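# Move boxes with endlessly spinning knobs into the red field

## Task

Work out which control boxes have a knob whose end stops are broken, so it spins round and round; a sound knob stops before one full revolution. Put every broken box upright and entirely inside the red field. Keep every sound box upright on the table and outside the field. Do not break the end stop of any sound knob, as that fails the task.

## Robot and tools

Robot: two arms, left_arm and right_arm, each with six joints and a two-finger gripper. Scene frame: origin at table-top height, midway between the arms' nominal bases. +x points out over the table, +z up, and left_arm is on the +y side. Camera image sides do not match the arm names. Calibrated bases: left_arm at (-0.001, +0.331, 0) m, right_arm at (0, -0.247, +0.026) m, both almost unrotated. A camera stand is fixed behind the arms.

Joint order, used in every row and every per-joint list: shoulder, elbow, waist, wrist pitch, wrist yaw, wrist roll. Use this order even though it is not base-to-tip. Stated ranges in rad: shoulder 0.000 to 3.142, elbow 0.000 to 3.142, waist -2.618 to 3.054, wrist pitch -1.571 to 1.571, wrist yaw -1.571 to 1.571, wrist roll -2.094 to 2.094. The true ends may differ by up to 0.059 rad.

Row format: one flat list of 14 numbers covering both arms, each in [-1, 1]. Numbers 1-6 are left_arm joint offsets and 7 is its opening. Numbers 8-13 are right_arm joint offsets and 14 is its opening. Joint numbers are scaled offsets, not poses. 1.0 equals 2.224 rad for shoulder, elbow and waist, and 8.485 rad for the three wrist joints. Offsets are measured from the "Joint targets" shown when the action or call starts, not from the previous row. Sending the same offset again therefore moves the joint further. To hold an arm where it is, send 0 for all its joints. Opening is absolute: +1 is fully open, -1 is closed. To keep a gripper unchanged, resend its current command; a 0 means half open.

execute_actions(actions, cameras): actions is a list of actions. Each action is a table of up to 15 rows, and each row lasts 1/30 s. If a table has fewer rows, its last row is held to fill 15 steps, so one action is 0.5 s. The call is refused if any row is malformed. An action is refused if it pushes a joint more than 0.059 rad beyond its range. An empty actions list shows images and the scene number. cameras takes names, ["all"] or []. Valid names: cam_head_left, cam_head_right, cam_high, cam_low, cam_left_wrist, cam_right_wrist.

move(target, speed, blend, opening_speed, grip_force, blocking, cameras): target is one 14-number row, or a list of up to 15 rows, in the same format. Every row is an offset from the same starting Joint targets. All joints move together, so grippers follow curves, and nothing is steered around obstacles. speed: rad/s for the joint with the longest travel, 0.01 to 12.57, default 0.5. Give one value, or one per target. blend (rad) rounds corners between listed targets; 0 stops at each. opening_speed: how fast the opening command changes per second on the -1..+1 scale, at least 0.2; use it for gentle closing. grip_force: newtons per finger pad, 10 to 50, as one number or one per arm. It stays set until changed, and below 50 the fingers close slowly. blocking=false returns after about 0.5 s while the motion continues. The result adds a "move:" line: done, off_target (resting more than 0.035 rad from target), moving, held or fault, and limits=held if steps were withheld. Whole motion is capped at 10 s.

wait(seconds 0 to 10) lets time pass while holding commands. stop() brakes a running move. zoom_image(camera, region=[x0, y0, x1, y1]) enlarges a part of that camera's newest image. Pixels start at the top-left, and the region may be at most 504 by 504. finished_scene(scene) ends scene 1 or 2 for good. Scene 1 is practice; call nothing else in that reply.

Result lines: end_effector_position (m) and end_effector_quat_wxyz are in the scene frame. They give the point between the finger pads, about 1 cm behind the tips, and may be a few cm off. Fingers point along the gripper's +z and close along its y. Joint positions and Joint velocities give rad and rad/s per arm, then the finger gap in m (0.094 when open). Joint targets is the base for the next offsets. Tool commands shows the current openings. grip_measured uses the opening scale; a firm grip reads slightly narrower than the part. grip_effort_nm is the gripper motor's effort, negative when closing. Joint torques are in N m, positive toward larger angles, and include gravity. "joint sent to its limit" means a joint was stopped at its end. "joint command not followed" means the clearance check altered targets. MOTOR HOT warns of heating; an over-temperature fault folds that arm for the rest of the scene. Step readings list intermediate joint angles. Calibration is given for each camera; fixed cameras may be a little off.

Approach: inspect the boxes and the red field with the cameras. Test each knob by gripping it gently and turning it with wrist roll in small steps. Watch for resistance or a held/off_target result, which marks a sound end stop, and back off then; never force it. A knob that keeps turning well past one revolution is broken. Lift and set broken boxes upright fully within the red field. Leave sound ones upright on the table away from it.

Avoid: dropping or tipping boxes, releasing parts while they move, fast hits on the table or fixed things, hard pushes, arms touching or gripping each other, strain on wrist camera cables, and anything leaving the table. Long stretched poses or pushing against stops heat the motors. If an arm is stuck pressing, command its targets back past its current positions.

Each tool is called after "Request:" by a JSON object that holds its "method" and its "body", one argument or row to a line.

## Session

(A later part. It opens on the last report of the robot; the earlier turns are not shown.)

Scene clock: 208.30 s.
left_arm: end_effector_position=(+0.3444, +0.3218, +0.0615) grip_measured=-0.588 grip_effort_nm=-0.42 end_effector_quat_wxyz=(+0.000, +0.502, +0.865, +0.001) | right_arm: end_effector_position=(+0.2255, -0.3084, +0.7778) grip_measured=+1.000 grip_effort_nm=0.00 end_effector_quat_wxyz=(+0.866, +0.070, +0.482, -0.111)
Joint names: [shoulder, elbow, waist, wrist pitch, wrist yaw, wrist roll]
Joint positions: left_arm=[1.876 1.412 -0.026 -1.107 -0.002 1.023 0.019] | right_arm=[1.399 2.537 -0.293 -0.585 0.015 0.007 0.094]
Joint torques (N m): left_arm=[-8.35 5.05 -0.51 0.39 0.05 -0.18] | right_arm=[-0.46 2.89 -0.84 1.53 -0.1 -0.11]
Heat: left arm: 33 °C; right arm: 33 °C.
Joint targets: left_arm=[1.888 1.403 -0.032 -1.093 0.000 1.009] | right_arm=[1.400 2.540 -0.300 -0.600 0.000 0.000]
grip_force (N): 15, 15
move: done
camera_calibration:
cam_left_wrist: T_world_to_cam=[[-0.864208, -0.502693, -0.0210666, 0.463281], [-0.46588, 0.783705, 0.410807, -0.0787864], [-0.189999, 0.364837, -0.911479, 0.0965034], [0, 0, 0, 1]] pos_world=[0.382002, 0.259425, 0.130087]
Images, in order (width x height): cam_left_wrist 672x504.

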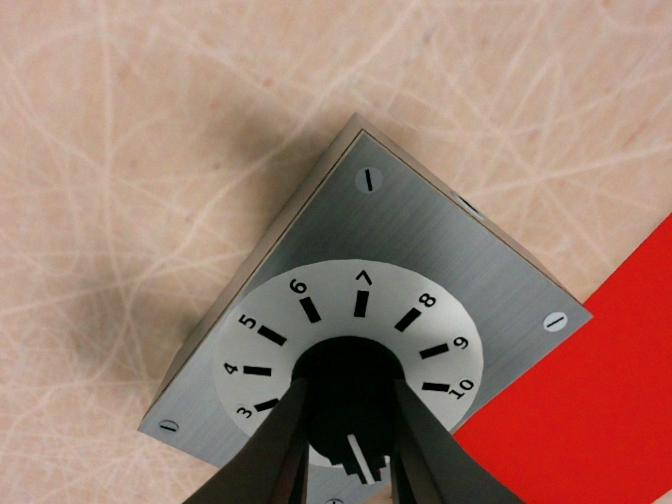

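Request:
{"method": "move", "body": {
  "target": [
    [0, 0, 0, 0, 0, -0.0118, -0.6, 0, 0, 0, 0, 0, 0, 1.0]
  ],
  "speed": 0.1,
  "cameras": ["cam_left_wrist"]
}}

Request:
{"method": "zoom_image", "body": {
  "camera": "cam_left_wrist",
  "region": [180, 220, 500, 504]
}}

Scene clock: 233.37 s.
left_arm: end_effector_position=(+0.3445, +0.3218, +0.0615) grip_measured=-0.588 grip_effort_nm=-0.42 end_effector_quat_wxyz=(+0.000, +0.460, +0.888, +0.001) | right_arm: end_effector_position=(+0.2255, -0.3084, +0.7778) grip_measured=+1.000 grip_effort_nm=0.00 end_effector_quat_wxyz=(+0.866, +0.070, +0.482, -0.111)
Joint names: [shoulder, elbow, waist, wrist pitch, wrist yaw, wrist roll]
Joint positions: left_arm=[1.876 1.412 -0.026 -1.107 -0.002 0.927 0.019] | right_arm=[1.399 2.537 -0.293 -0.585 0.015 0.007 0.094]
Joint torques (N m): left_arm=[-8.36 5.08 -0.53 0.39 0.04 -0.2] | right_arm=[-0.42 2.88 -0.83 1.54 -0.09 -0.13]
Heat: left arm: 33 °C; right arm: 34 °C.
Joint targets: left_arm=[1.888 1.403 -0.032 -1.093 0.000 0.909] | right_arm=[1.400 2.540 -0.300 -0.600 0.000 0.000]
grip_force (N): 15, 15
move: done
camera_calibration:
cam_left_wrist: T_world_to_cam=[[-0.811997, -0.583263, -0.0215849, 0.471334], [-0.539171, 0.735425, 0.410421, -0.0378719], [-0.223509, 0.344898, -0.911641, 0.114486], [0, 0, 0, 1]] pos_world=[0.387891, 0.263278, 0.130087]
Images, in order (width x height): cam_left_wrist 672x504.

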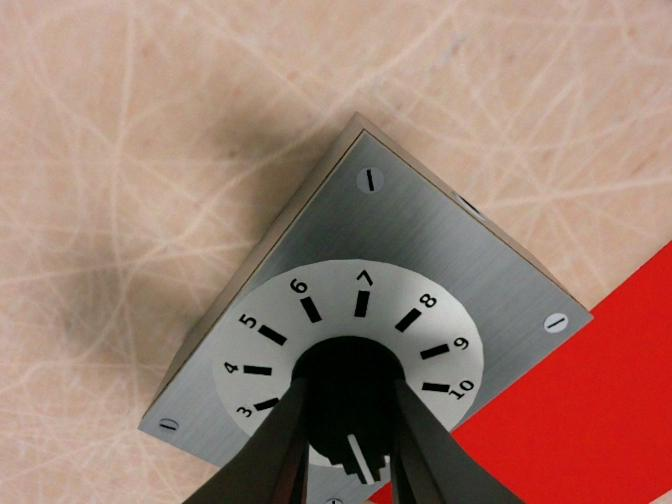

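Scaled by 1.575 from the camera's 672x504 image, which has a finer 960x720 frame.

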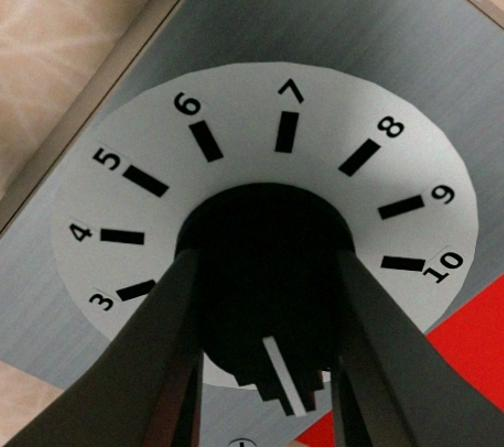

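Request:
{"method": "move", "body": {
  "target": [
    [0, 0, 0, 0, 0, 0.0071, -0.6, 0, 0, 0, 0, 0, 0, 1.0],
    [0, 0, 0, 0, 0, 0.0071, 0.6, 0, 0, 0, 0, 0, 0, 1.0],
    [0, 0.1190, 0, -0.0305, 0, 0.0071, 1.0, 0, 0, 0, 0, 0, 0, 1.0]
  ],
  "speed": 0.4,
  "grip_force": 50,
  "cameras": ["cam_left_wrist", "cam_high"]
}}

Request:
{"method": "zoom_image", "body": {
  "camera": "cam_high",
  "region": [230, 260, 310, 320]
}}

Request:
{"method": "zoom_image", "body": {
  "camera": "cam_high",
  "region": [370, 250, 450, 310]
}}

Request:
{"method": "zoom_image", "body": {
  "camera": "cam_high",
  "region": [435, 250, 515, 310]
}}

Scene clock: 252.13 s.
left_arm: end_effector_position=(+0.3512, +0.3216, +0.1200) grip_measured=+0.998 grip_effort_nm=0.05 end_effector_quat_wxyz=(+0.000, +0.470, +0.883, +0.001) | right_arm: end_effector_position=(+0.2255, -0.3084, +0.7778) grip_measured=+1.000 grip_effort_nm=0.01 end_effector_quat_wxyz=(+0.866, +0.070, +0.482, -0.111)
Joint names: [shoulder, elbow, waist, wrist pitch, wrist yaw, wrist roll]
Joint positions: left_arm=[1.877 1.648 -0.026 -1.341 -0.002 0.95 0.094] | right_arm=[1.399 2.537 -0.293 -0.585 0.015 0.007 0.094]
Joint torques (N m): left_arm=[-8.66 7.42 -0.51 0.13 0.04 0.13] | right_arm=[-0.55 2.81 -0.87 1.54 -0.09 -0.09]
Heat: left arm: 34 °C; right arm: 34 °C.
Joint targets: left_arm=[1.888 1.667 -0.032 -1.352 0.000 0.969] | right_arm=[1.400 2.540 -0.300 -0.600 0.000 0.000]
move: done
camera_calibration:
cam_left_wrist: T_world_to_cam=[[-0.82535, -0.564213, -0.021489, 0.476497], [-0.521867, 0.747771, 0.410479, -0.0681406], [-0.215529, 0.350003, -0.911617, 0.164957], [0, 0, 0, 1]] pos_world=[0.39327, 0.262064, 0.188587]
Images, in order (width x height): cam_high 672x504, cam_left_wrist 672x504.

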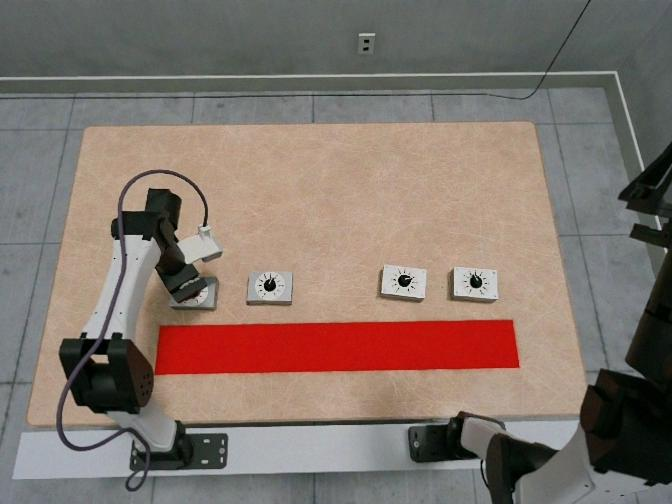

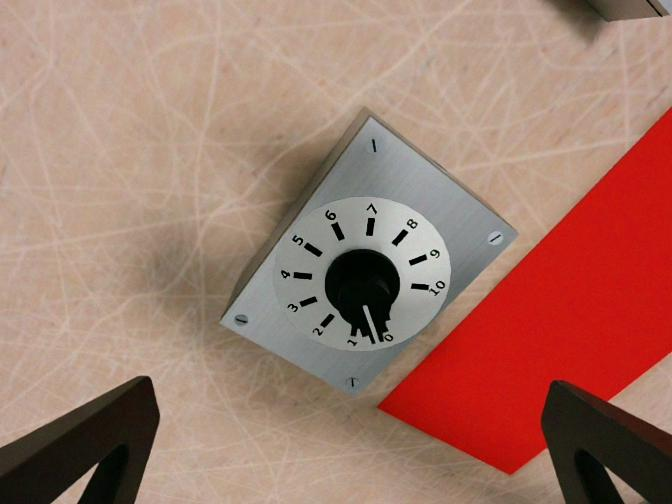

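Scaled by 6.300 from the camera's 672x504 image, which has a finer 960x720 frame.

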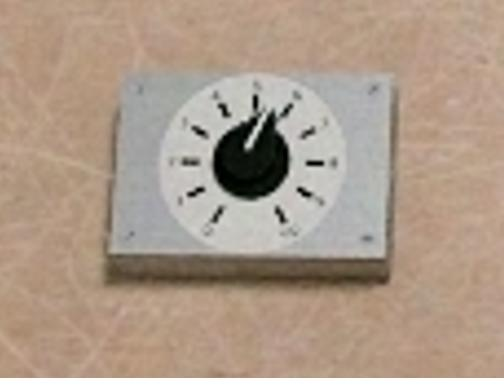

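Scaled by 6.300 from the camera's 672x504 image, which has a finer 960x720 frame.

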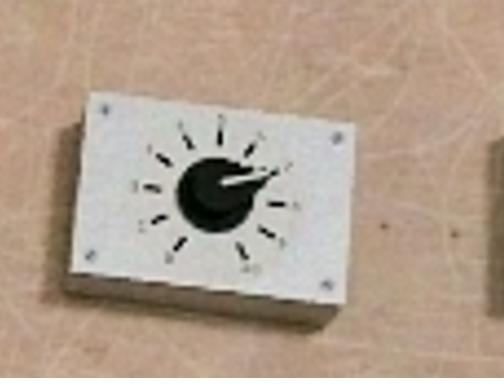

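Scaled by 6.300 from the camera's 672x504 image, which has a finer 960x720 frame.

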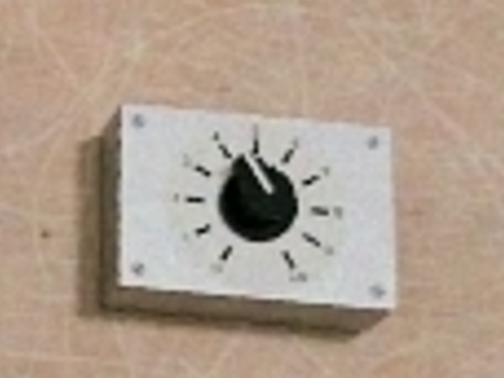

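Request:
{"method": "move", "body": {
  "target": [0.0881, 0.1061, -0.2050, -0.00495, 0, -0.1781, 1.0, 0, 0, 0, 0, 0, 0, 1.0],
  "speed": 0.6,
  "cameras": ["cam_left_wrist", "cam_low"]
}}

Request:
{"method": "zoom_image", "body": {
  "camera": "cam_left_wrist",
  "region": [180, 150, 500, 430]
}}

Scene clock: 284.30 s.
left_arm: end_effector_position=(+0.3507, +0.1446, +0.1111) grip_measured=+0.998 grip_effort_nm=0.05 end_effector_quat_wxyz=(+0.001, -0.019, +1.000, +0.001) | right_arm: end_effector_position=(+0.2255, -0.3084, +0.7778) grip_measured=+1.000 grip_effort_nm=0.00 end_effector_quat_wxyz=(+0.866, +0.070, +0.482, -0.111)
Joint names: [shoulder, elbow, waist, wrist pitch, wrist yaw, wrist roll]
Joint positions: left_arm=[2.067 1.88 -0.487 -1.383 -0.002 -0.527 0.094] | right_arm=[1.399 2.537 -0.293 -0.585 0.015 0.007 0.094]
Joint torques (N m): left_arm=[-9.76 7.77 -0.18 0.15 -0.03 -0.17] | right_arm=[-0.43 2.81 -0.76 1.53 -0.09 -0.08]
Heat: left arm: 37 °C; right arm: 34 °C.
Joint targets: left_arm=[2.083 1.904 -0.488 -1.394 0.000 -0.542] | right_arm=[1.400 2.540 -0.300 -0.600 0.000 0.000]
move: done
camera_calibration:
cam_left_wrist: T_world_to_cam=[[0.0462931, -0.998714, -0.0206617, 0.133131], [-0.911905, -0.0506948, 0.407257, 0.320166], [-0.407781, -0.0000116976, -0.91308, 0.336915], [0, 0, 0, 1]] pos_world=[0.423185, 0.149195, 0.179991]
Images, in order (width x height): cam_low 672x504, cam_left_wrist 672x504.

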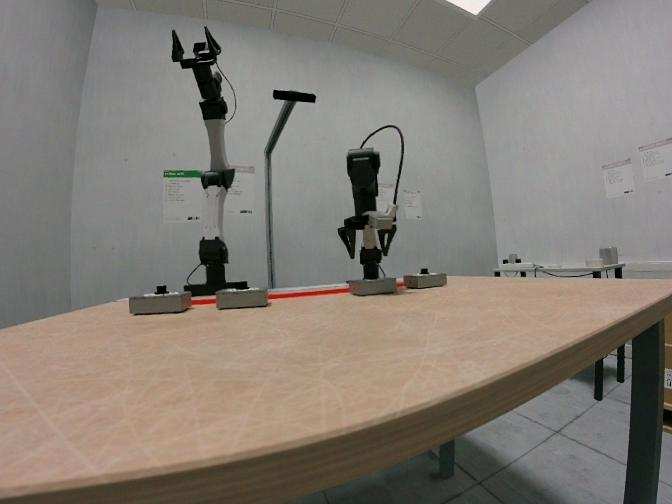

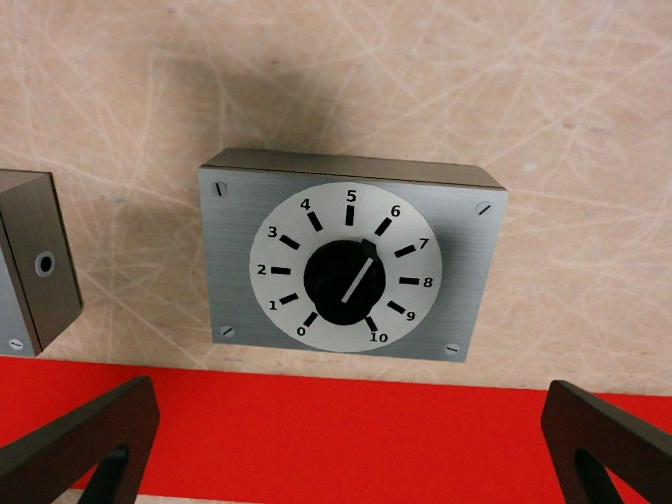

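Scaled by 1.575 from the camera's 672x504 image, which has a finer 960x720 frame.

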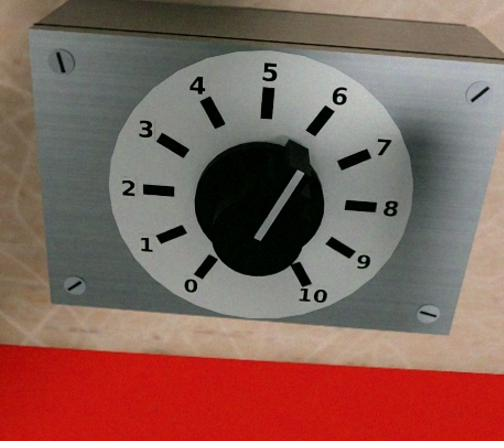

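Request:
{"method": "move", "body": {
  "target": [0.0045, -0.0697, 0.0063, 0.0185, 0, 0, 1.0, 0, 0, 0, 0, 0, 0, 1.0],
  "speed": 0.3,
  "cameras": ["cam_left_wrist", "cam_low"]
}}

Request:
{"method": "zoom_image", "body": {
  "camera": "cam_left_wrist",
  "region": [180, 200, 500, 480]
}}

Scene clock: 300.20 s.
left_arm: end_effector_position=(+0.3539, +0.1464, +0.0745) grip_measured=+0.998 grip_effort_nm=0.05 end_effector_quat_wxyz=(+0.000, -0.023, +1.000, +0.001) | right_arm: end_effector_position=(+0.2255, -0.3084, +0.7778) grip_measured=+1.000 grip_effort_nm=0.00 end_effector_quat_wxyz=(+0.866, +0.070, +0.482, -0.111)
Joint names: [shoulder, elbow, waist, wrist pitch, wrist yaw, wrist roll]
Joint positions: left_arm=[2.081 1.756 -0.479 -1.248 -0.002 -0.528 0.094] | right_arm=[1.399 2.537 -0.293 -0.585 0.015 0.007 0.094]
Joint torques (N m): left_arm=[-10.22 5.34 0.29 0.33 -0.03 -0.2] | right_arm=[-0.54 2.84 -0.88 1.53 -0.1 -0.12]
Heat: left arm: 38 °C; right arm: 34 °C.
Joint targets: left_arm=[2.093 1.749 -0.474 -1.237 0.000 -0.542] | right_arm=[1.400 2.540 -0.300 -0.600 0.000 0.000]
move: done
camera_calibration:
cam_left_wrist: T_world_to_cam=[[0.0542592, -0.99828, -0.0222075, 0.131178], [-0.910388, -0.0585935, 0.409585, 0.338497], [-0.410182, -0.00200631, -0.912002, 0.305831], [0, 0, 0, 1]] pos_world=[0.426493, 0.151399, 0.143188]
Images, in order (width x height): cam_low 672x504, cam_left_wrist 672x504.

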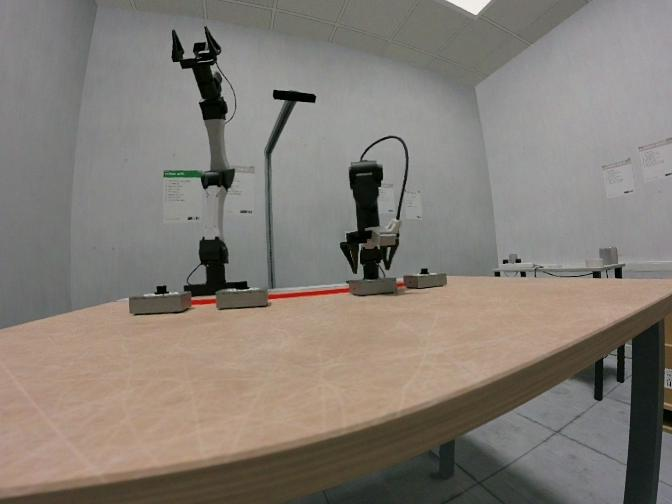

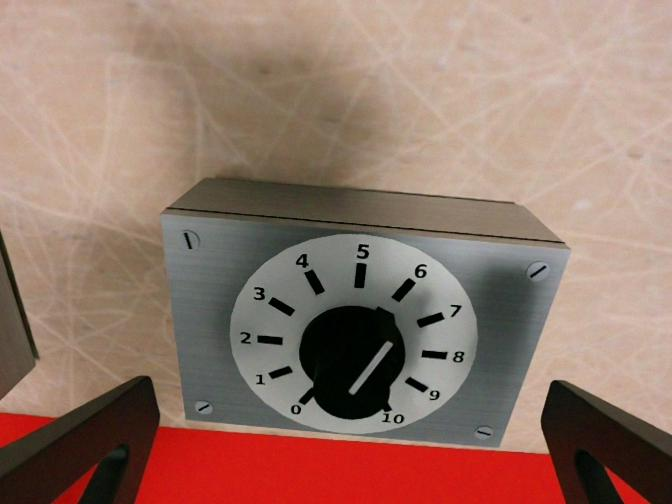

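Scaled by 1.575 from the camera's 672x504 image, which has a finer 960x720 frame.

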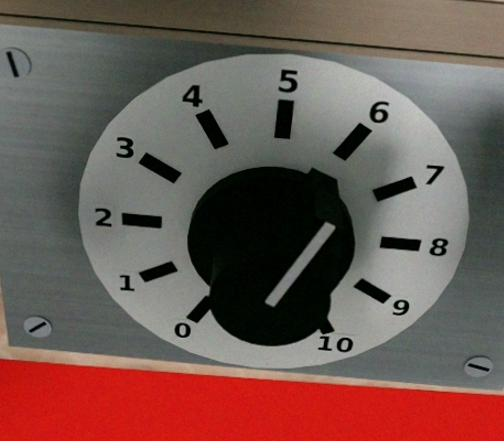

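Request:
{"method": "move", "body": {
  "target": [0.0018, -0.0240, 0, 0.0066, 0, 0, 1.0, 0, 0, 0, 0, 0, 0, 1.0],
  "speed": 0.15,
  "cameras": ["cam_left_wrist", "cam_low"]
}}

Request:
{"method": "zoom_image", "body": {
  "camera": "cam_left_wrist",
  "region": [180, 200, 500, 480]
}}

Request:
{"method": "zoom_image", "body": {
  "camera": "cam_low",
  "region": [325, 220, 415, 300]
}}

Scene clock: 310.60 s.
left_arm: end_effector_position=(+0.3535, +0.1466, +0.0615) grip_measured=+0.998 grip_effort_nm=0.05 end_effector_quat_wxyz=(+0.002, -0.023, +1.000, +0.000) | right_arm: end_effector_position=(+0.2255, -0.3084, +0.7778) grip_measured=+1.000 grip_effort_nm=0.01 end_effector_quat_wxyz=(+0.866, +0.070, +0.482, -0.111)
Joint names: [shoulder, elbow, waist, wrist pitch, wrist yaw, wrist roll]
Joint positions: left_arm=[2.081 1.705 -0.479 -1.192 -0.002 -0.528 0.094] | right_arm=[1.399 2.537 -0.293 -0.585 0.015 0.007 0.094]
Joint torques (N m): left_arm=[-9.85 5.18 0.29 0.39 -0.03 -0.2] | right_arm=[-0.53 2.88 -0.9 1.54 -0.07 -0.09]
Heat: left arm: 38 °C; right arm: 34 °C.
Joint targets: left_arm=[2.097 1.695 -0.474 -1.181 0.000 -0.542] | right_arm=[1.400 2.540 -0.300 -0.600 0.000 0.000]
move: done
camera_calibration:
cam_left_wrist: T_world_to_cam=[[0.0543445, -0.998321, -0.0200392, 0.131019], [-0.911905, -0.0577962, 0.406312, 0.344158], [-0.406788, -0.00380695, -0.913515, 0.292937], [0, 0, 0, 1]] pos_world=[0.425882, 0.151805, 0.130392]
Images, in order (width x height): cam_low 672x504, cam_left_wrist 672x504.

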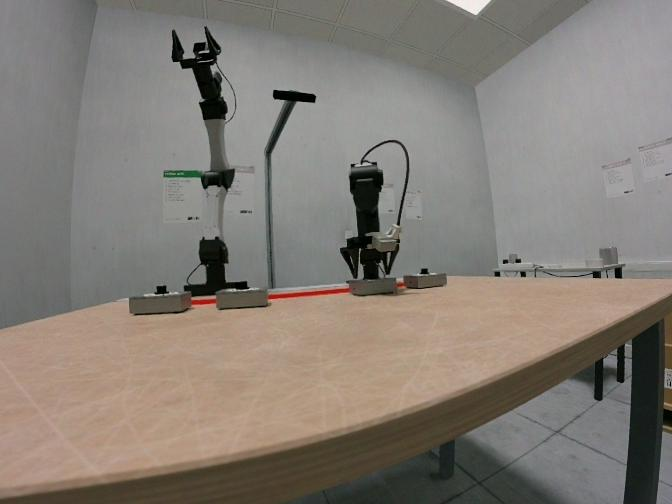

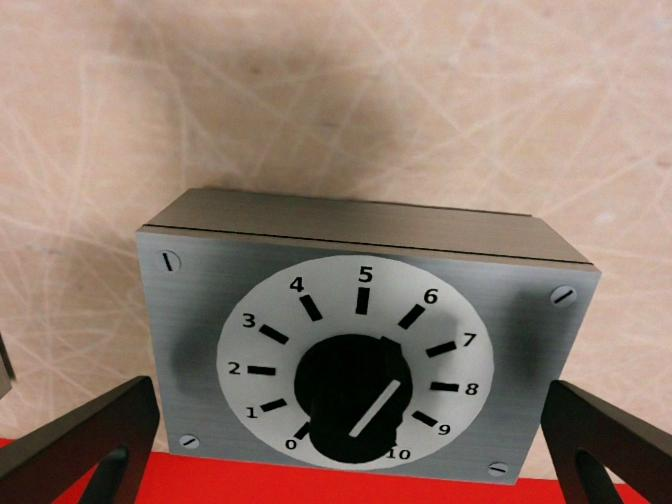

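Scaled by 1.575 from the camera's 672x504 image, which has a finer 960x720 frame.

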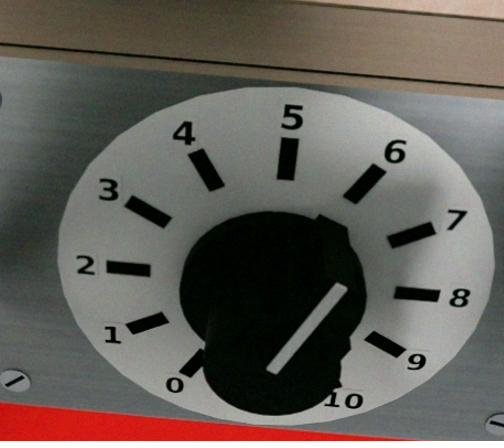

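Scaled by 5.600 from the camera's 672x504 image, which has a finer 960x720 frame.

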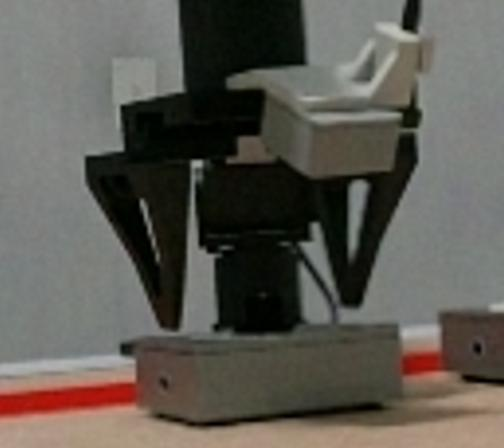

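Request:
{"method": "move", "body": {
  "target": [
    [0, 0, 0, 0, 0, 0.0343, 1.0, 0, 0, 0, 0, 0, 0, 1.0],
    [0, 0, 0, 0, 0, 0.0343, -0.3, 0, 0, 0, 0, 0, 0, 1.0]
  ],
  "speed": 0.4,
  "opening_speed": 0.8,
  "cameras": ["cam_left_wrist"]
}}

Request:
{"method": "zoom_image", "body": {
  "camera": "cam_left_wrist",
  "region": [180, 200, 500, 480]
}}

Scene clock: 345.47 s.
left_arm: end_effector_position=(+0.3536, +0.1465, +0.0615) grip_measured=-0.298 grip_effort_nm=-0.13 end_effector_quat_wxyz=(+0.002, +0.107, +0.994, +0.000) | right_arm: end_effector_position=(+0.2255, -0.3084, +0.7778) grip_measured=+1.000 grip_effort_nm=0.00 end_effector_quat_wxyz=(+0.866, +0.070, +0.482, -0.111)
Joint names: [shoulder, elbow, waist, wrist pitch, wrist yaw, wrist roll]
Joint positions: left_arm=[2.081 1.705 -0.479 -1.191 -0.002 -0.267 0.033] | right_arm=[1.399 2.537 -0.293 -0.585 0.015 0.007 0.094]
Joint torques (N m): left_arm=[-9.85 5.18 0.29 0.39 -0.01 0.11] | right_arm=[-0.53 2.84 -0.79 1.55 -0.08 -0.1]
Heat: left arm: 40 °C; right arm: 35 °C.
Joint targets: left_arm=[2.097 1.695 -0.474 -1.181 0.000 -0.251] | right_arm=[1.400 2.540 -0.300 -0.600 0.000 0.000]
move: done
camera_calibration:
cam_left_wrist: T_world_to_cam=[[-0.205039, -0.978534, -0.0207341, 0.219788], [-0.896051, 0.179149, 0.4062, 0.303883], [-0.393766, 0.101865, -0.913549, 0.272971], [0, 0, 0, 1]] pos_world=[0.424846, 0.132824, 0.130492]
Images, in order (width x height): cam_left_wrist 672x504.

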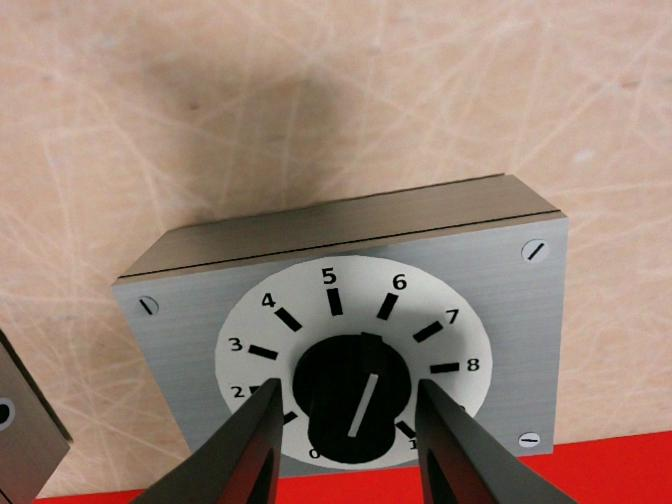

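Scaled by 1.575 from the camera's 672x504 image, which has a finer 960x720 frame.

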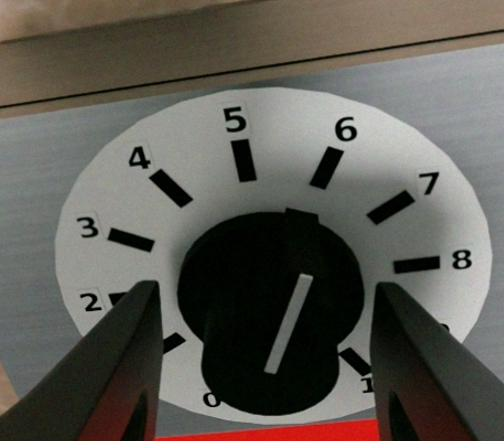

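Request:
{"method": "move", "body": {
  "target": [
    [0, 0, 0, 0, 0, 0, -0.6, 0, 0, 0, 0, 0, 0, 1.0]
  ],
  "speed": 0.1,
  "grip_force": [15, 15],
  "opening_speed": 0.3
}}

Request:
{"method": "move", "body": {
  "target": [
    [0, 0, 0, 0, 0, 0.1297, -0.6, 0, 0, 0, 0, 0, 0, 1.0]
  ],
  "speed": 0.4,
  "cameras": ["cam_left_wrist"]
}}

Request:
{"method": "zoom_image", "body": {
  "camera": "cam_left_wrist",
  "region": [180, 220, 500, 504]
}}

Scene clock: 355.93 s.
left_arm: end_effector_position=(+0.3536, +0.1463, +0.0615) grip_measured=-0.586 grip_effort_nm=-0.40 end_effector_quat_wxyz=(+0.002, +0.107, +0.994, +0.000) | right_arm: end_effector_position=(+0.2255, -0.3084, +0.7778) grip_measured=+1.000 grip_effort_nm=0.00 end_effector_quat_wxyz=(+0.866, +0.070, +0.482, -0.111)
Joint names: [shoulder, elbow, waist, wrist pitch, wrist yaw, wrist roll]
Joint positions: left_arm=[2.081 1.705 -0.479 -1.191 -0.001 -0.267 0.019] | right_arm=[1.399 2.537 -0.293 -0.585 0.015 0.007 0.094]
Joint torques (N m): left_arm=[-9.87 5.18 0.29 0.38 -0.03 0.11] | right_arm=[-0.49 2.82 -0.84 1.54 -0.1 -0.11]
Heat: left arm: 40 °C; right arm: 35 °C.
Joint targets: left_arm=[2.097 1.695 -0.474 -1.181 0.000 -0.251] | right_arm=[1.400 2.540 -0.300 -0.600 0.000 0.000]
grip_force (N): 15, 15
move: done

Scene clock: 359.40 s.
left_arm: end_effector_position=(+0.3543, +0.1463, +0.0615) grip_measured=-0.587 grip_effort_nm=-0.42 end_effector_quat_wxyz=(+0.003, +0.609, +0.793, +0.002) | right_arm: end_effector_position=(+0.2255, -0.3084, +0.7778) grip_measured=+1.000 grip_effort_nm=0.00 end_effector_quat_wxyz=(+0.866, +0.070, +0.482, -0.111)
Joint names: [shoulder, elbow, waist, wrist pitch, wrist yaw, wrist roll]
Joint positions: left_arm=[2.081 1.705 -0.479 -1.188 -0.003 0.83 0.019] | right_arm=[1.399 2.537 -0.293 -0.585 0.015 0.007 0.094]
Joint torques (N m): left_arm=[-9.84 5.18 0.31 0.34 0.04 0.12] | right_arm=[-0.42 2.86 -0.83 1.54 -0.1 -0.1]
Heat: left arm: 40 °C; right arm: 35 °C.
Joint targets: left_arm=[2.097 1.695 -0.474 -1.181 0.000 0.849] | right_arm=[1.400 2.540 -0.300 -0.600 0.000 0.000]
grip_force (N): 15, 15
move: done
camera_calibration:
cam_left_wrist: T_world_to_cam=[[-0.964015, -0.264615, -0.0255734, 0.384533], [-0.251775, 0.877867, 0.40738, -0.0260374], [-0.0853486, 0.399159, -0.912901, 0.12044], [0, 0, 0, 1]] pos_world=[0.37442, 0.076536, 0.13039]
Images, in order (width x height): cam_left_wrist 672x504.

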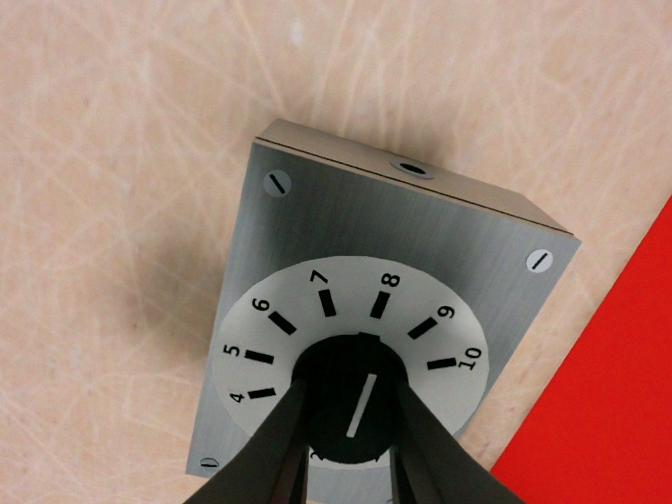

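Scaled by 1.575 from the camera's 672x504 image, which has a finer 960x720 frame.

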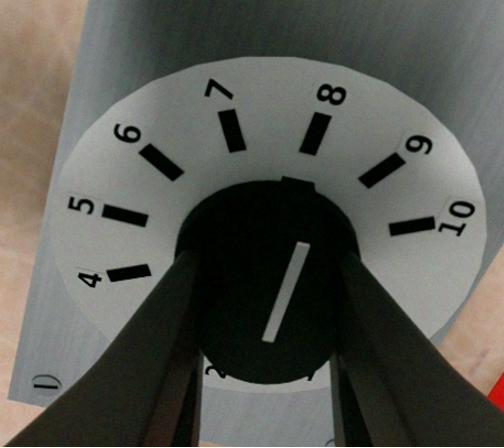

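Request:
{"method": "move", "body": {
  "target": [
    [0, 0, 0, 0, 0, 0.1190, -0.6, 0, 0, 0, 0, 0, 0, 1.0]
  ],
  "speed": 0.4,
  "cameras": ["cam_left_wrist"]
}}

Request:
{"method": "zoom_image", "body": {
  "camera": "cam_left_wrist",
  "region": [180, 220, 500, 504]
}}

Scene clock: 368.70 s.
left_arm: end_effector_position=(+0.3553, +0.1458, +0.0615) grip_measured=-0.587 grip_effort_nm=-0.42 end_effector_quat_wxyz=(+0.003, +0.916, +0.400, +0.004) | right_arm: end_effector_position=(+0.2255, -0.3084, +0.7778) grip_measured=+1.000 grip_effort_nm=0.00 end_effector_quat_wxyz=(+0.866, +0.070, +0.482, -0.111)
Joint names: [shoulder, elbow, waist, wrist pitch, wrist yaw, wrist roll]
Joint positions: left_arm=[2.081 1.705 -0.479 -1.184 -0.003 1.837 0.019] | right_arm=[1.399 2.537 -0.293 -0.585 0.015 0.007 0.094]
Joint torques (N m): left_arm=[-9.8 5.12 0.31 0.25 0.05 0.12] | right_arm=[-0.49 2.85 -0.72 1.52 -0.09 -0.11]
Heat: left arm: 40 °C; right arm: 35 °C.
Joint targets: left_arm=[2.097 1.695 -0.474 -1.181 0.000 1.859] | right_arm=[1.400 2.540 -0.300 -0.600 0.000 0.000]
grip_force (N): 15, 15
move: done
camera_calibration:
cam_left_wrist: T_world_to_cam=[[-0.738314, 0.673862, -0.0283275, 0.168423], [0.604966, 0.680227, 0.413894, -0.301307], [0.298177, 0.288447, -0.909884, 0.000441642], [0, 0, 0, 1]] pos_world=[0.306498, 0.0913361, 0.129882]
Images, in order (width x height): cam_left_wrist 672x504.

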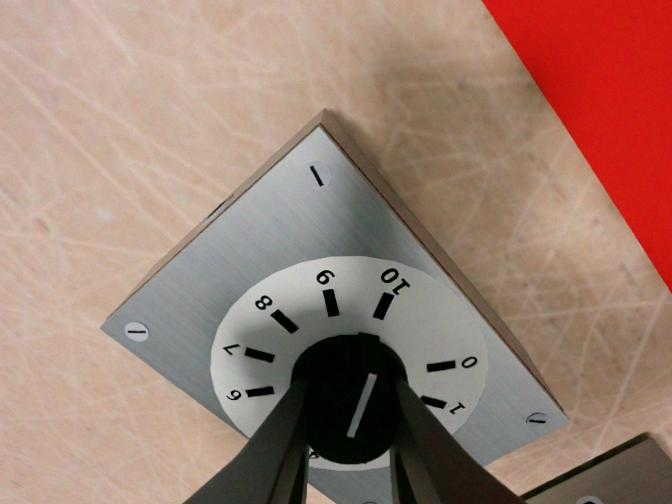

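Scaled by 1.575 from the camera's 672x504 image, which has a finer 960x720 frame.

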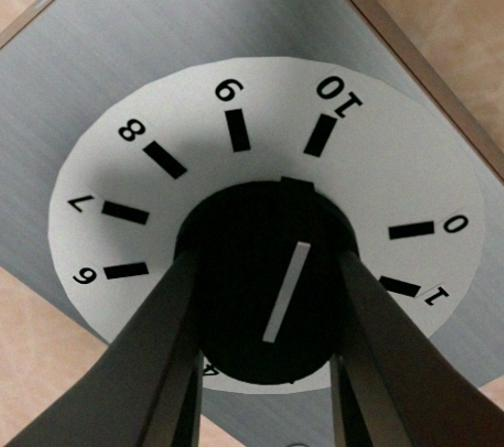

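Request:
{"method": "move", "body": {
  "target": [
    [0, 0, 0, 0, 0, 0.0106, -0.6, 0, 0, 0, 0, 0, 0, 1.0]
  ],
  "speed": 0.1,
  "cameras": ["cam_left_wrist"]
}}

Request:
{"method": "move", "body": {
  "target": [
    [0, 0, 0, 0, 0, 0.0082, -0.6, 0, 0, 0, 0, 0, 0, 1.0]
  ],
  "speed": 0.1,
  "cameras": ["cam_left_wrist"]
}}

Request:
{"method": "zoom_image", "body": {
  "camera": "cam_left_wrist",
  "region": [180, 220, 500, 504]
}}

Scene clock: 380.57 s.
left_arm: end_effector_position=(+0.3554, +0.1458, +0.0615) grip_measured=-0.587 grip_effort_nm=-0.42 end_effector_quat_wxyz=(+0.003, +0.933, +0.359, +0.004) | right_arm: end_effector_position=(+0.2255, -0.3084, +0.7778) grip_measured=+1.000 grip_effort_nm=0.00 end_effector_quat_wxyz=(+0.866, +0.070, +0.482, -0.111)
Joint names: [shoulder, elbow, waist, wrist pitch, wrist yaw, wrist roll]
Joint positions: left_arm=[2.081 1.705 -0.479 -1.184 -0.003 1.927 0.019] | right_arm=[1.399 2.537 -0.293 -0.585 0.015 0.007 0.094]
Joint torques (N m): left_arm=[-9.78 5.14 0.29 0.24 0.05 0.2] | right_arm=[-0.49 2.95 -0.88 1.52 -0.1 -0.1]
Heat: left arm: 41 °C; right arm: 35 °C.
Joint targets: left_arm=[2.097 1.695 -0.474 -1.181 0.000 1.949] | right_arm=[1.400 2.540 -0.300 -0.600 0.000 0.000]
grip_force (N): 15, 15
move: done
camera_calibration:
cam_left_wrist: T_world_to_cam=[[-0.675, 0.73728, -0.0281676, 0.13668], [0.663203, 0.623025, 0.41473, -0.313753], [0.323321, 0.261262, -0.909508, -0.00460866], [0, 0, 0, 1]] pos_world=[0.301831, 0.0959089, 0.129781]
Images, in order (width x height): cam_left_wrist 672x504.

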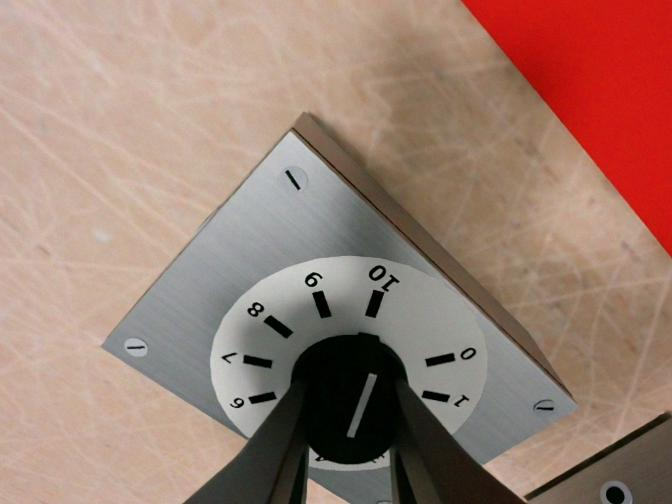

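Scene clock: 381.77 s.
left_arm: end_effector_position=(+0.3554, +0.1458, +0.0615) grip_measured=-0.587 grip_effort_nm=-0.42 end_effector_quat_wxyz=(+0.003, +0.945, +0.326, +0.005) | right_arm: end_effector_position=(+0.2255, -0.3084, +0.7778) grip_measured=+1.000 grip_effort_nm=0.00 end_effector_quat_wxyz=(+0.866, +0.070, +0.482, -0.111)
Joint names: [shoulder, elbow, waist, wrist pitch, wrist yaw, wrist roll]
Joint positions: left_arm=[2.081 1.705 -0.479 -1.184 -0.003 1.996 0.019] | right_arm=[1.399 2.537 -0.293 -0.585 0.015 0.007 0.094]
Joint torques (N m): left_arm=[-9.77 5.11 0.31 0.23 0.05 0.16] | right_arm=[-0.54 2.88 -0.81 1.53 -0.11 -0.13]
Heat: left arm: 41 °C; right arm: 35 °C.
Joint targets: left_arm=[2.097 1.695 -0.474 -1.181 0.000 2.018] | right_arm=[1.400 2.540 -0.300 -0.600 0.000 0.000]
grip_force (N): 15, 15
move: done
camera_calibration:
cam_left_wrist: T_world_to_cam=[[-0.622268, 0.782314, -0.0277046, 0.111361], [0.704746, 0.575274, 0.415202, -0.321578], [0.340756, 0.238842, -0.909307, -0.00750512], [0, 0, 0, 1]] pos_world=[0.298485, 0.0996688, 0.129781]
Images, in order (width x height): cam_left_wrist 672x504.

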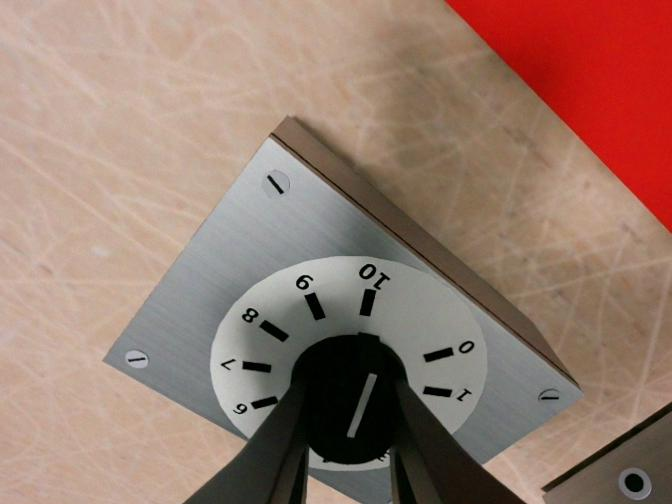

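Scaled by 1.575 from the camera's 672x504 image, which has a finer 960x720 frame.

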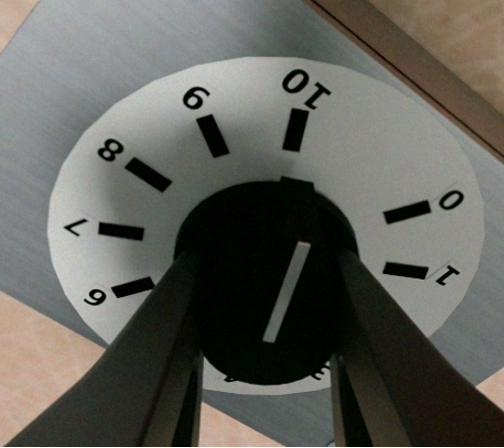

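Request:
{"method": "move", "body": {
  "target": [
    [0, 0, 0, 0, 0, 0, 0.3, 0, 0, 0, 0, 0, 0, 1.0],
    [0, 0, 0, 0, 0, -0.3750, 0.3, 0, 0, 0, 0, 0, 0, 1.0],
    [0, 0, 0, 0, 0, -0.3750, -0.3, 0, 0, 0, 0, 0, 0, 1.0]
  ],
  "speed": 0.7
}}

Request:
{"method": "move", "body": {
  "target": [
    [0, 0, 0, 0, 0, 0, -0.6, 0, 0, 0, 0, 0, 0, 1.0]
  ],
  "speed": 0.1,
  "opening_speed": 0.3,
  "cameras": ["cam_left_wrist"]
}}

Request:
{"method": "zoom_image", "body": {
  "camera": "cam_left_wrist",
  "region": [180, 220, 500, 504]
}}

Scene clock: 403.67 s.
left_arm: end_effector_position=(+0.3553, +0.1458, +0.0610) grip_measured=-0.298 grip_effort_nm=-0.12 end_effector_quat_wxyz=(+0.004, -0.327, +0.945, -0.002) | right_arm: end_effector_position=(+0.2255, -0.3084, +0.7778) grip_measured=+1.000 grip_effort_nm=0.00 end_effector_quat_wxyz=(+0.866, +0.070, +0.482, -0.111)
Joint names: [shoulder, elbow, waist, wrist pitch, wrist yaw, wrist roll]
Joint positions: left_arm=[2.083 1.705 -0.479 -1.184 -0.003 -1.148 0.033] | right_arm=[1.399 2.537 -0.293 -0.585 0.015 0.007 0.094]
Joint torques (N m): left_arm=[-9.99 5.18 0.31 0.29 -0.05 -0.22] | right_arm=[-0.53 2.89 -0.79 1.54 -0.09 -0.11]
Heat: left arm: 40 °C; right arm: 35 °C.
Joint targets: left_arm=[2.097 1.695 -0.474 -1.181 0.000 -1.164] | right_arm=[1.400 2.540 -0.300 -0.600 0.000 0.000]
grip_force (N): 15, 15
move: done

Scene clock: 405.27 s.
left_arm: end_effector_position=(+0.3551, +0.1458, +0.0610) grip_measured=-0.586 grip_effort_nm=-0.40 end_effector_quat_wxyz=(+0.004, -0.327, +0.945, -0.002) | right_arm: end_effector_position=(+0.2255, -0.3084, +0.7778) grip_measured=+1.000 grip_effort_nm=0.00 end_effector_quat_wxyz=(+0.866, +0.070, +0.482, -0.111)
Joint names: [shoulder, elbow, waist, wrist pitch, wrist yaw, wrist roll]
Joint positions: left_arm=[2.083 1.705 -0.479 -1.185 -0.002 -1.148 0.019] | right_arm=[1.399 2.537 -0.293 -0.585 0.015 0.007 0.094]
Joint torques (N m): left_arm=[-9.98 5.16 0.29 0.3 -0.05 -0.22] | right_arm=[-0.5 2.86 -0.85 1.52 -0.1 -0.11]
Heat: left arm: 40 °C; right arm: 35 °C.
Joint targets: left_arm=[2.097 1.695 -0.474 -1.181 0.000 -1.163] | right_arm=[1.400 2.540 -0.300 -0.600 0.000 0.000]
grip_force (N): 15, 15
move: done
camera_calibration:
cam_left_wrist: T_world_to_cam=[[0.624291, -0.781081, -0.01317, -0.104361], [-0.711174, -0.575231, 0.404155, 0.350083], [-0.323254, -0.242944, -0.914596, 0.298337], [0, 0, 0, 1]] pos_world=[0.41056, 0.192344, 0.129995]
Images, in order (width x height): cam_left_wrist 672x504.

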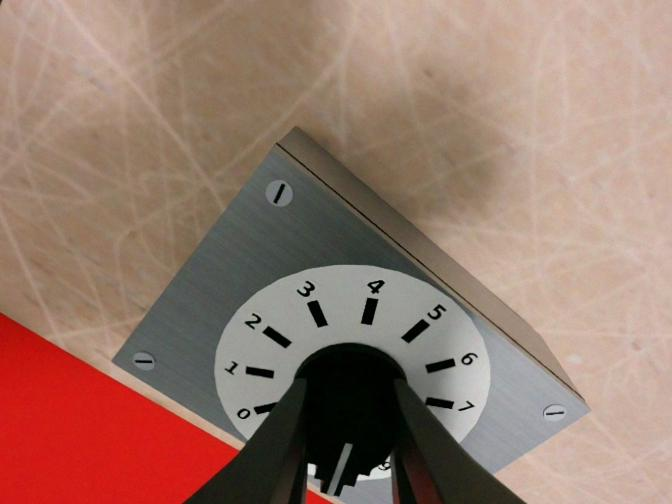

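Scaled by 1.575 from the camera's 672x504 image, which has a finer 960x720 frame.

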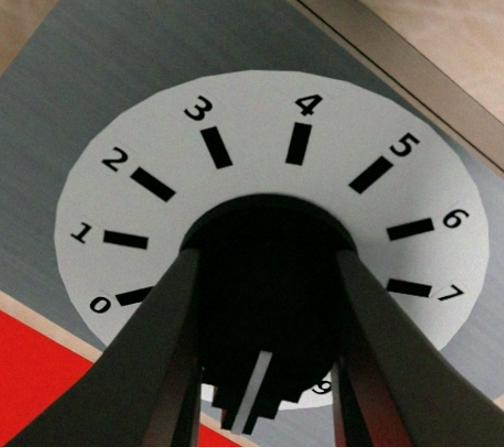

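Request:
{"method": "move", "body": {
  "target": [
    [0, 0, 0, 0, 0, 0.0177, -0.6, 0, 0, 0, 0, 0, 0, 1.0]
  ],
  "speed": 0.1,
  "cameras": ["cam_left_wrist"]
}}

Request:
{"method": "move", "body": {
  "target": [
    [0, 0, 0, 0, 0, 0.0118, -0.6, 0, 0, 0, 0, 0, 0, 1.0]
  ],
  "speed": 0.1,
  "cameras": ["cam_left_wrist"]
}}

Request:
{"method": "zoom_image", "body": {
  "camera": "cam_left_wrist",
  "region": [180, 220, 500, 504]
}}

Scene clock: 425.80 s.
left_arm: end_effector_position=(+0.3551, +0.1458, +0.0610) grip_measured=-0.586 grip_effort_nm=-0.42 end_effector_quat_wxyz=(+0.004, -0.270, +0.963, -0.002) | right_arm: end_effector_position=(+0.2255, -0.3084, +0.7778) grip_measured=+1.000 grip_effort_nm=0.00 end_effector_quat_wxyz=(+0.866, +0.070, +0.482, -0.111)
Joint names: [shoulder, elbow, waist, wrist pitch, wrist yaw, wrist roll]
Joint positions: left_arm=[2.083 1.705 -0.479 -1.185 -0.002 -1.028 0.019] | right_arm=[1.399 2.537 -0.293 -0.585 0.015 0.007 0.094]
Joint torques (N m): left_arm=[-10 5.18 0.29 0.3 -0.05 0.07] | right_arm=[-0.44 2.78 -0.81 1.52 -0.08 -0.11]
Heat: left arm: 40 °C; right arm: 35 °C.
Joint targets: left_arm=[2.097 1.695 -0.474 -1.181 0.000 -1.013] | right_arm=[1.400 2.540 -0.300 -0.600 0.000 0.000]
grip_force (N): 15, 15
move: done
camera_calibration:
cam_left_wrist: T_world_to_cam=[[0.526473, -0.850083, -0.0136034, -0.0594983], [-0.774851, -0.486342, 0.403828, 0.359652], [-0.349903, -0.202063, -0.914734, 0.301882], [0, 0, 0, 1]] pos_world=[0.41563, 0.185335, 0.130095]
Images, in order (width x height): cam_left_wrist 672x504.

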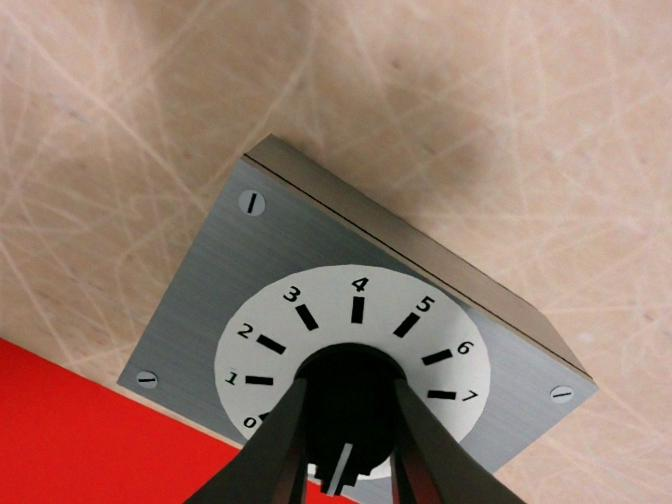

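Scene clock: 427.30 s.
left_arm: end_effector_position=(+0.3550, +0.1457, +0.0610) grip_measured=-0.586 grip_effort_nm=-0.42 end_effector_quat_wxyz=(+0.004, -0.222, +0.975, -0.002) | right_arm: end_effector_position=(+0.2255, -0.3084, +0.7778) grip_measured=+1.000 grip_effort_nm=0.00 end_effector_quat_wxyz=(+0.866, +0.070, +0.482, -0.111)
Joint names: [shoulder, elbow, waist, wrist pitch, wrist yaw, wrist roll]
Joint positions: left_arm=[2.083 1.705 -0.479 -1.185 -0.002 -0.928 0.019] | right_arm=[1.399 2.537 -0.293 -0.585 0.015 0.007 0.094]
Joint torques (N m): left_arm=[-10 5.18 0.29 0.31 -0.05 0.07] | right_arm=[-0.44 2.89 -0.79 1.53 -0.1 -0.08]
Heat: left arm: 40 °C; right arm: 35 °C.
Joint targets: left_arm=[2.097 1.695 -0.474 -1.181 0.000 -0.913] | right_arm=[1.400 2.540 -0.300 -0.600 0.000 0.000]
grip_force (N): 15, 15
move: done
camera_calibration:
cam_left_wrist: T_world_to_cam=[[0.439012, -0.898372, -0.0140398, -0.0214893], [-0.819537, -0.406795, 0.403579, 0.363902], [-0.368276, -0.16567, -0.914837, 0.303071], [0, 0, 0, 1]] pos_world=[0.419279, 0.178938, 0.130096]
Images, in order (width x height): cam_left_wrist 672x504.

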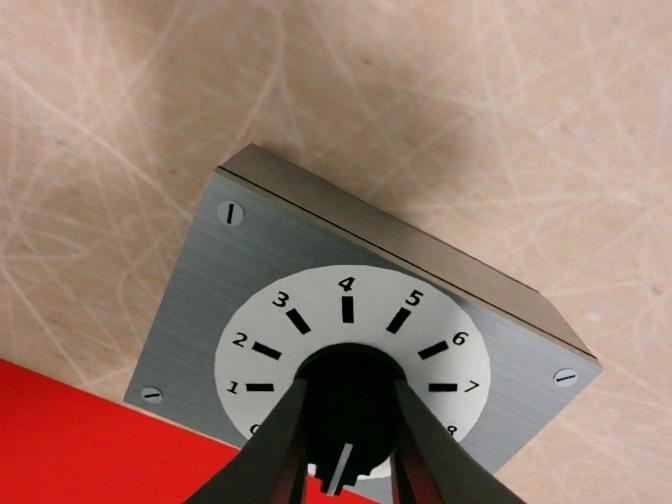

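Scaled by 1.575 from the camera's 672x504 image, which has a finer 960x720 frame.

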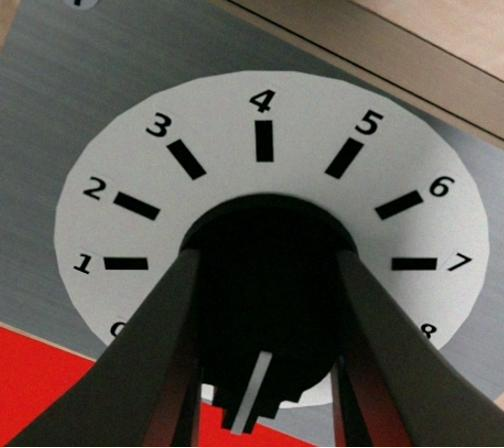

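Request:
{"method": "move", "body": {
  "target": [
    [0, 0, 0, 0, 0, 0.1414, -0.6, 0, 0, 0, 0, 0, 0, 1.0]
  ],
  "speed": 0.4,
  "cameras": ["cam_left_wrist"]
}}

Request:
{"method": "zoom_image", "body": {
  "camera": "cam_left_wrist",
  "region": [180, 220, 500, 504]
}}

Scene clock: 439.87 s.
left_arm: end_effector_position=(+0.3554, +0.1453, +0.0610) grip_measured=-0.587 grip_effort_nm=-0.42 end_effector_quat_wxyz=(+0.005, +0.366, +0.931, +0.000) | right_arm: end_effector_position=(+0.2255, -0.3084, +0.7778) grip_measured=+1.000 grip_effort_nm=0.00 end_effector_quat_wxyz=(+0.866, +0.070, +0.482, -0.111)
Joint names: [shoulder, elbow, waist, wrist pitch, wrist yaw, wrist roll]
Joint positions: left_arm=[2.083 1.705 -0.479 -1.182 -0.001 0.268 0.019] | right_arm=[1.399 2.537 -0.293 -0.585 0.015 0.007 0.094]
Joint torques (N m): left_arm=[-10.02 5.19 0.29 0.31 0 0.13] | right_arm=[-0.39 2.84 -0.83 1.53 -0.1 -0.08]
Heat: left arm: 40 °C; right arm: 35 °C.
Joint targets: left_arm=[2.097 1.695 -0.474 -1.181 0.000 0.287] | right_arm=[1.400 2.540 -0.300 -0.600 0.000 0.000]
grip_force (N): 15, 15
move: done
camera_calibration:
cam_left_wrist: T_world_to_cam=[[-0.675355, -0.737144, -0.0226772, 0.351165], [-0.68184, 0.612377, 0.400111, 0.167194], [-0.281053, 0.285679, -0.916186, 0.206652], [0, 0, 0, 1]] pos_world=[0.409241, 0.0974378, 0.130399]
Images, in order (width x height): cam_left_wrist 672x504.

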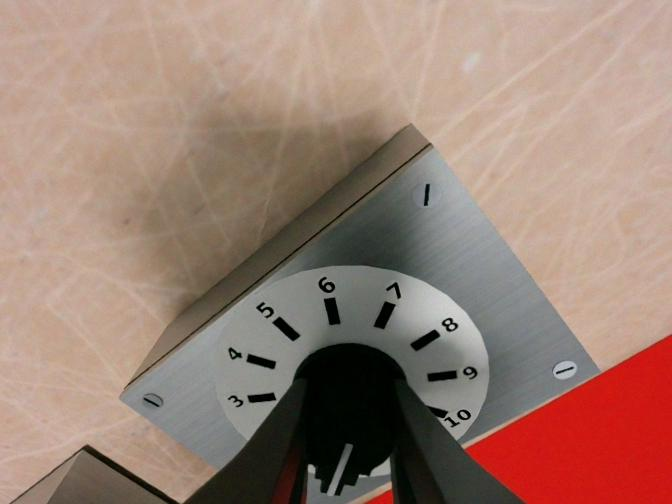

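Scaled by 1.575 from the camera's 672x504 image, which has a finer 960x720 frame.

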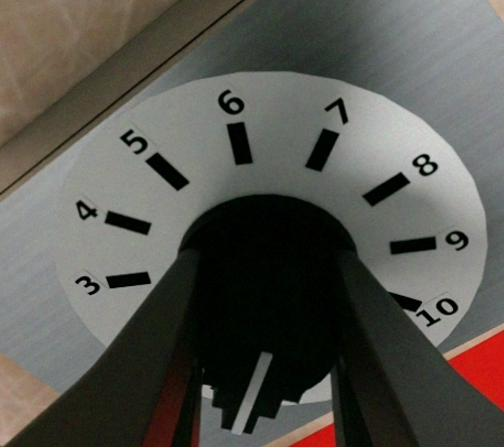

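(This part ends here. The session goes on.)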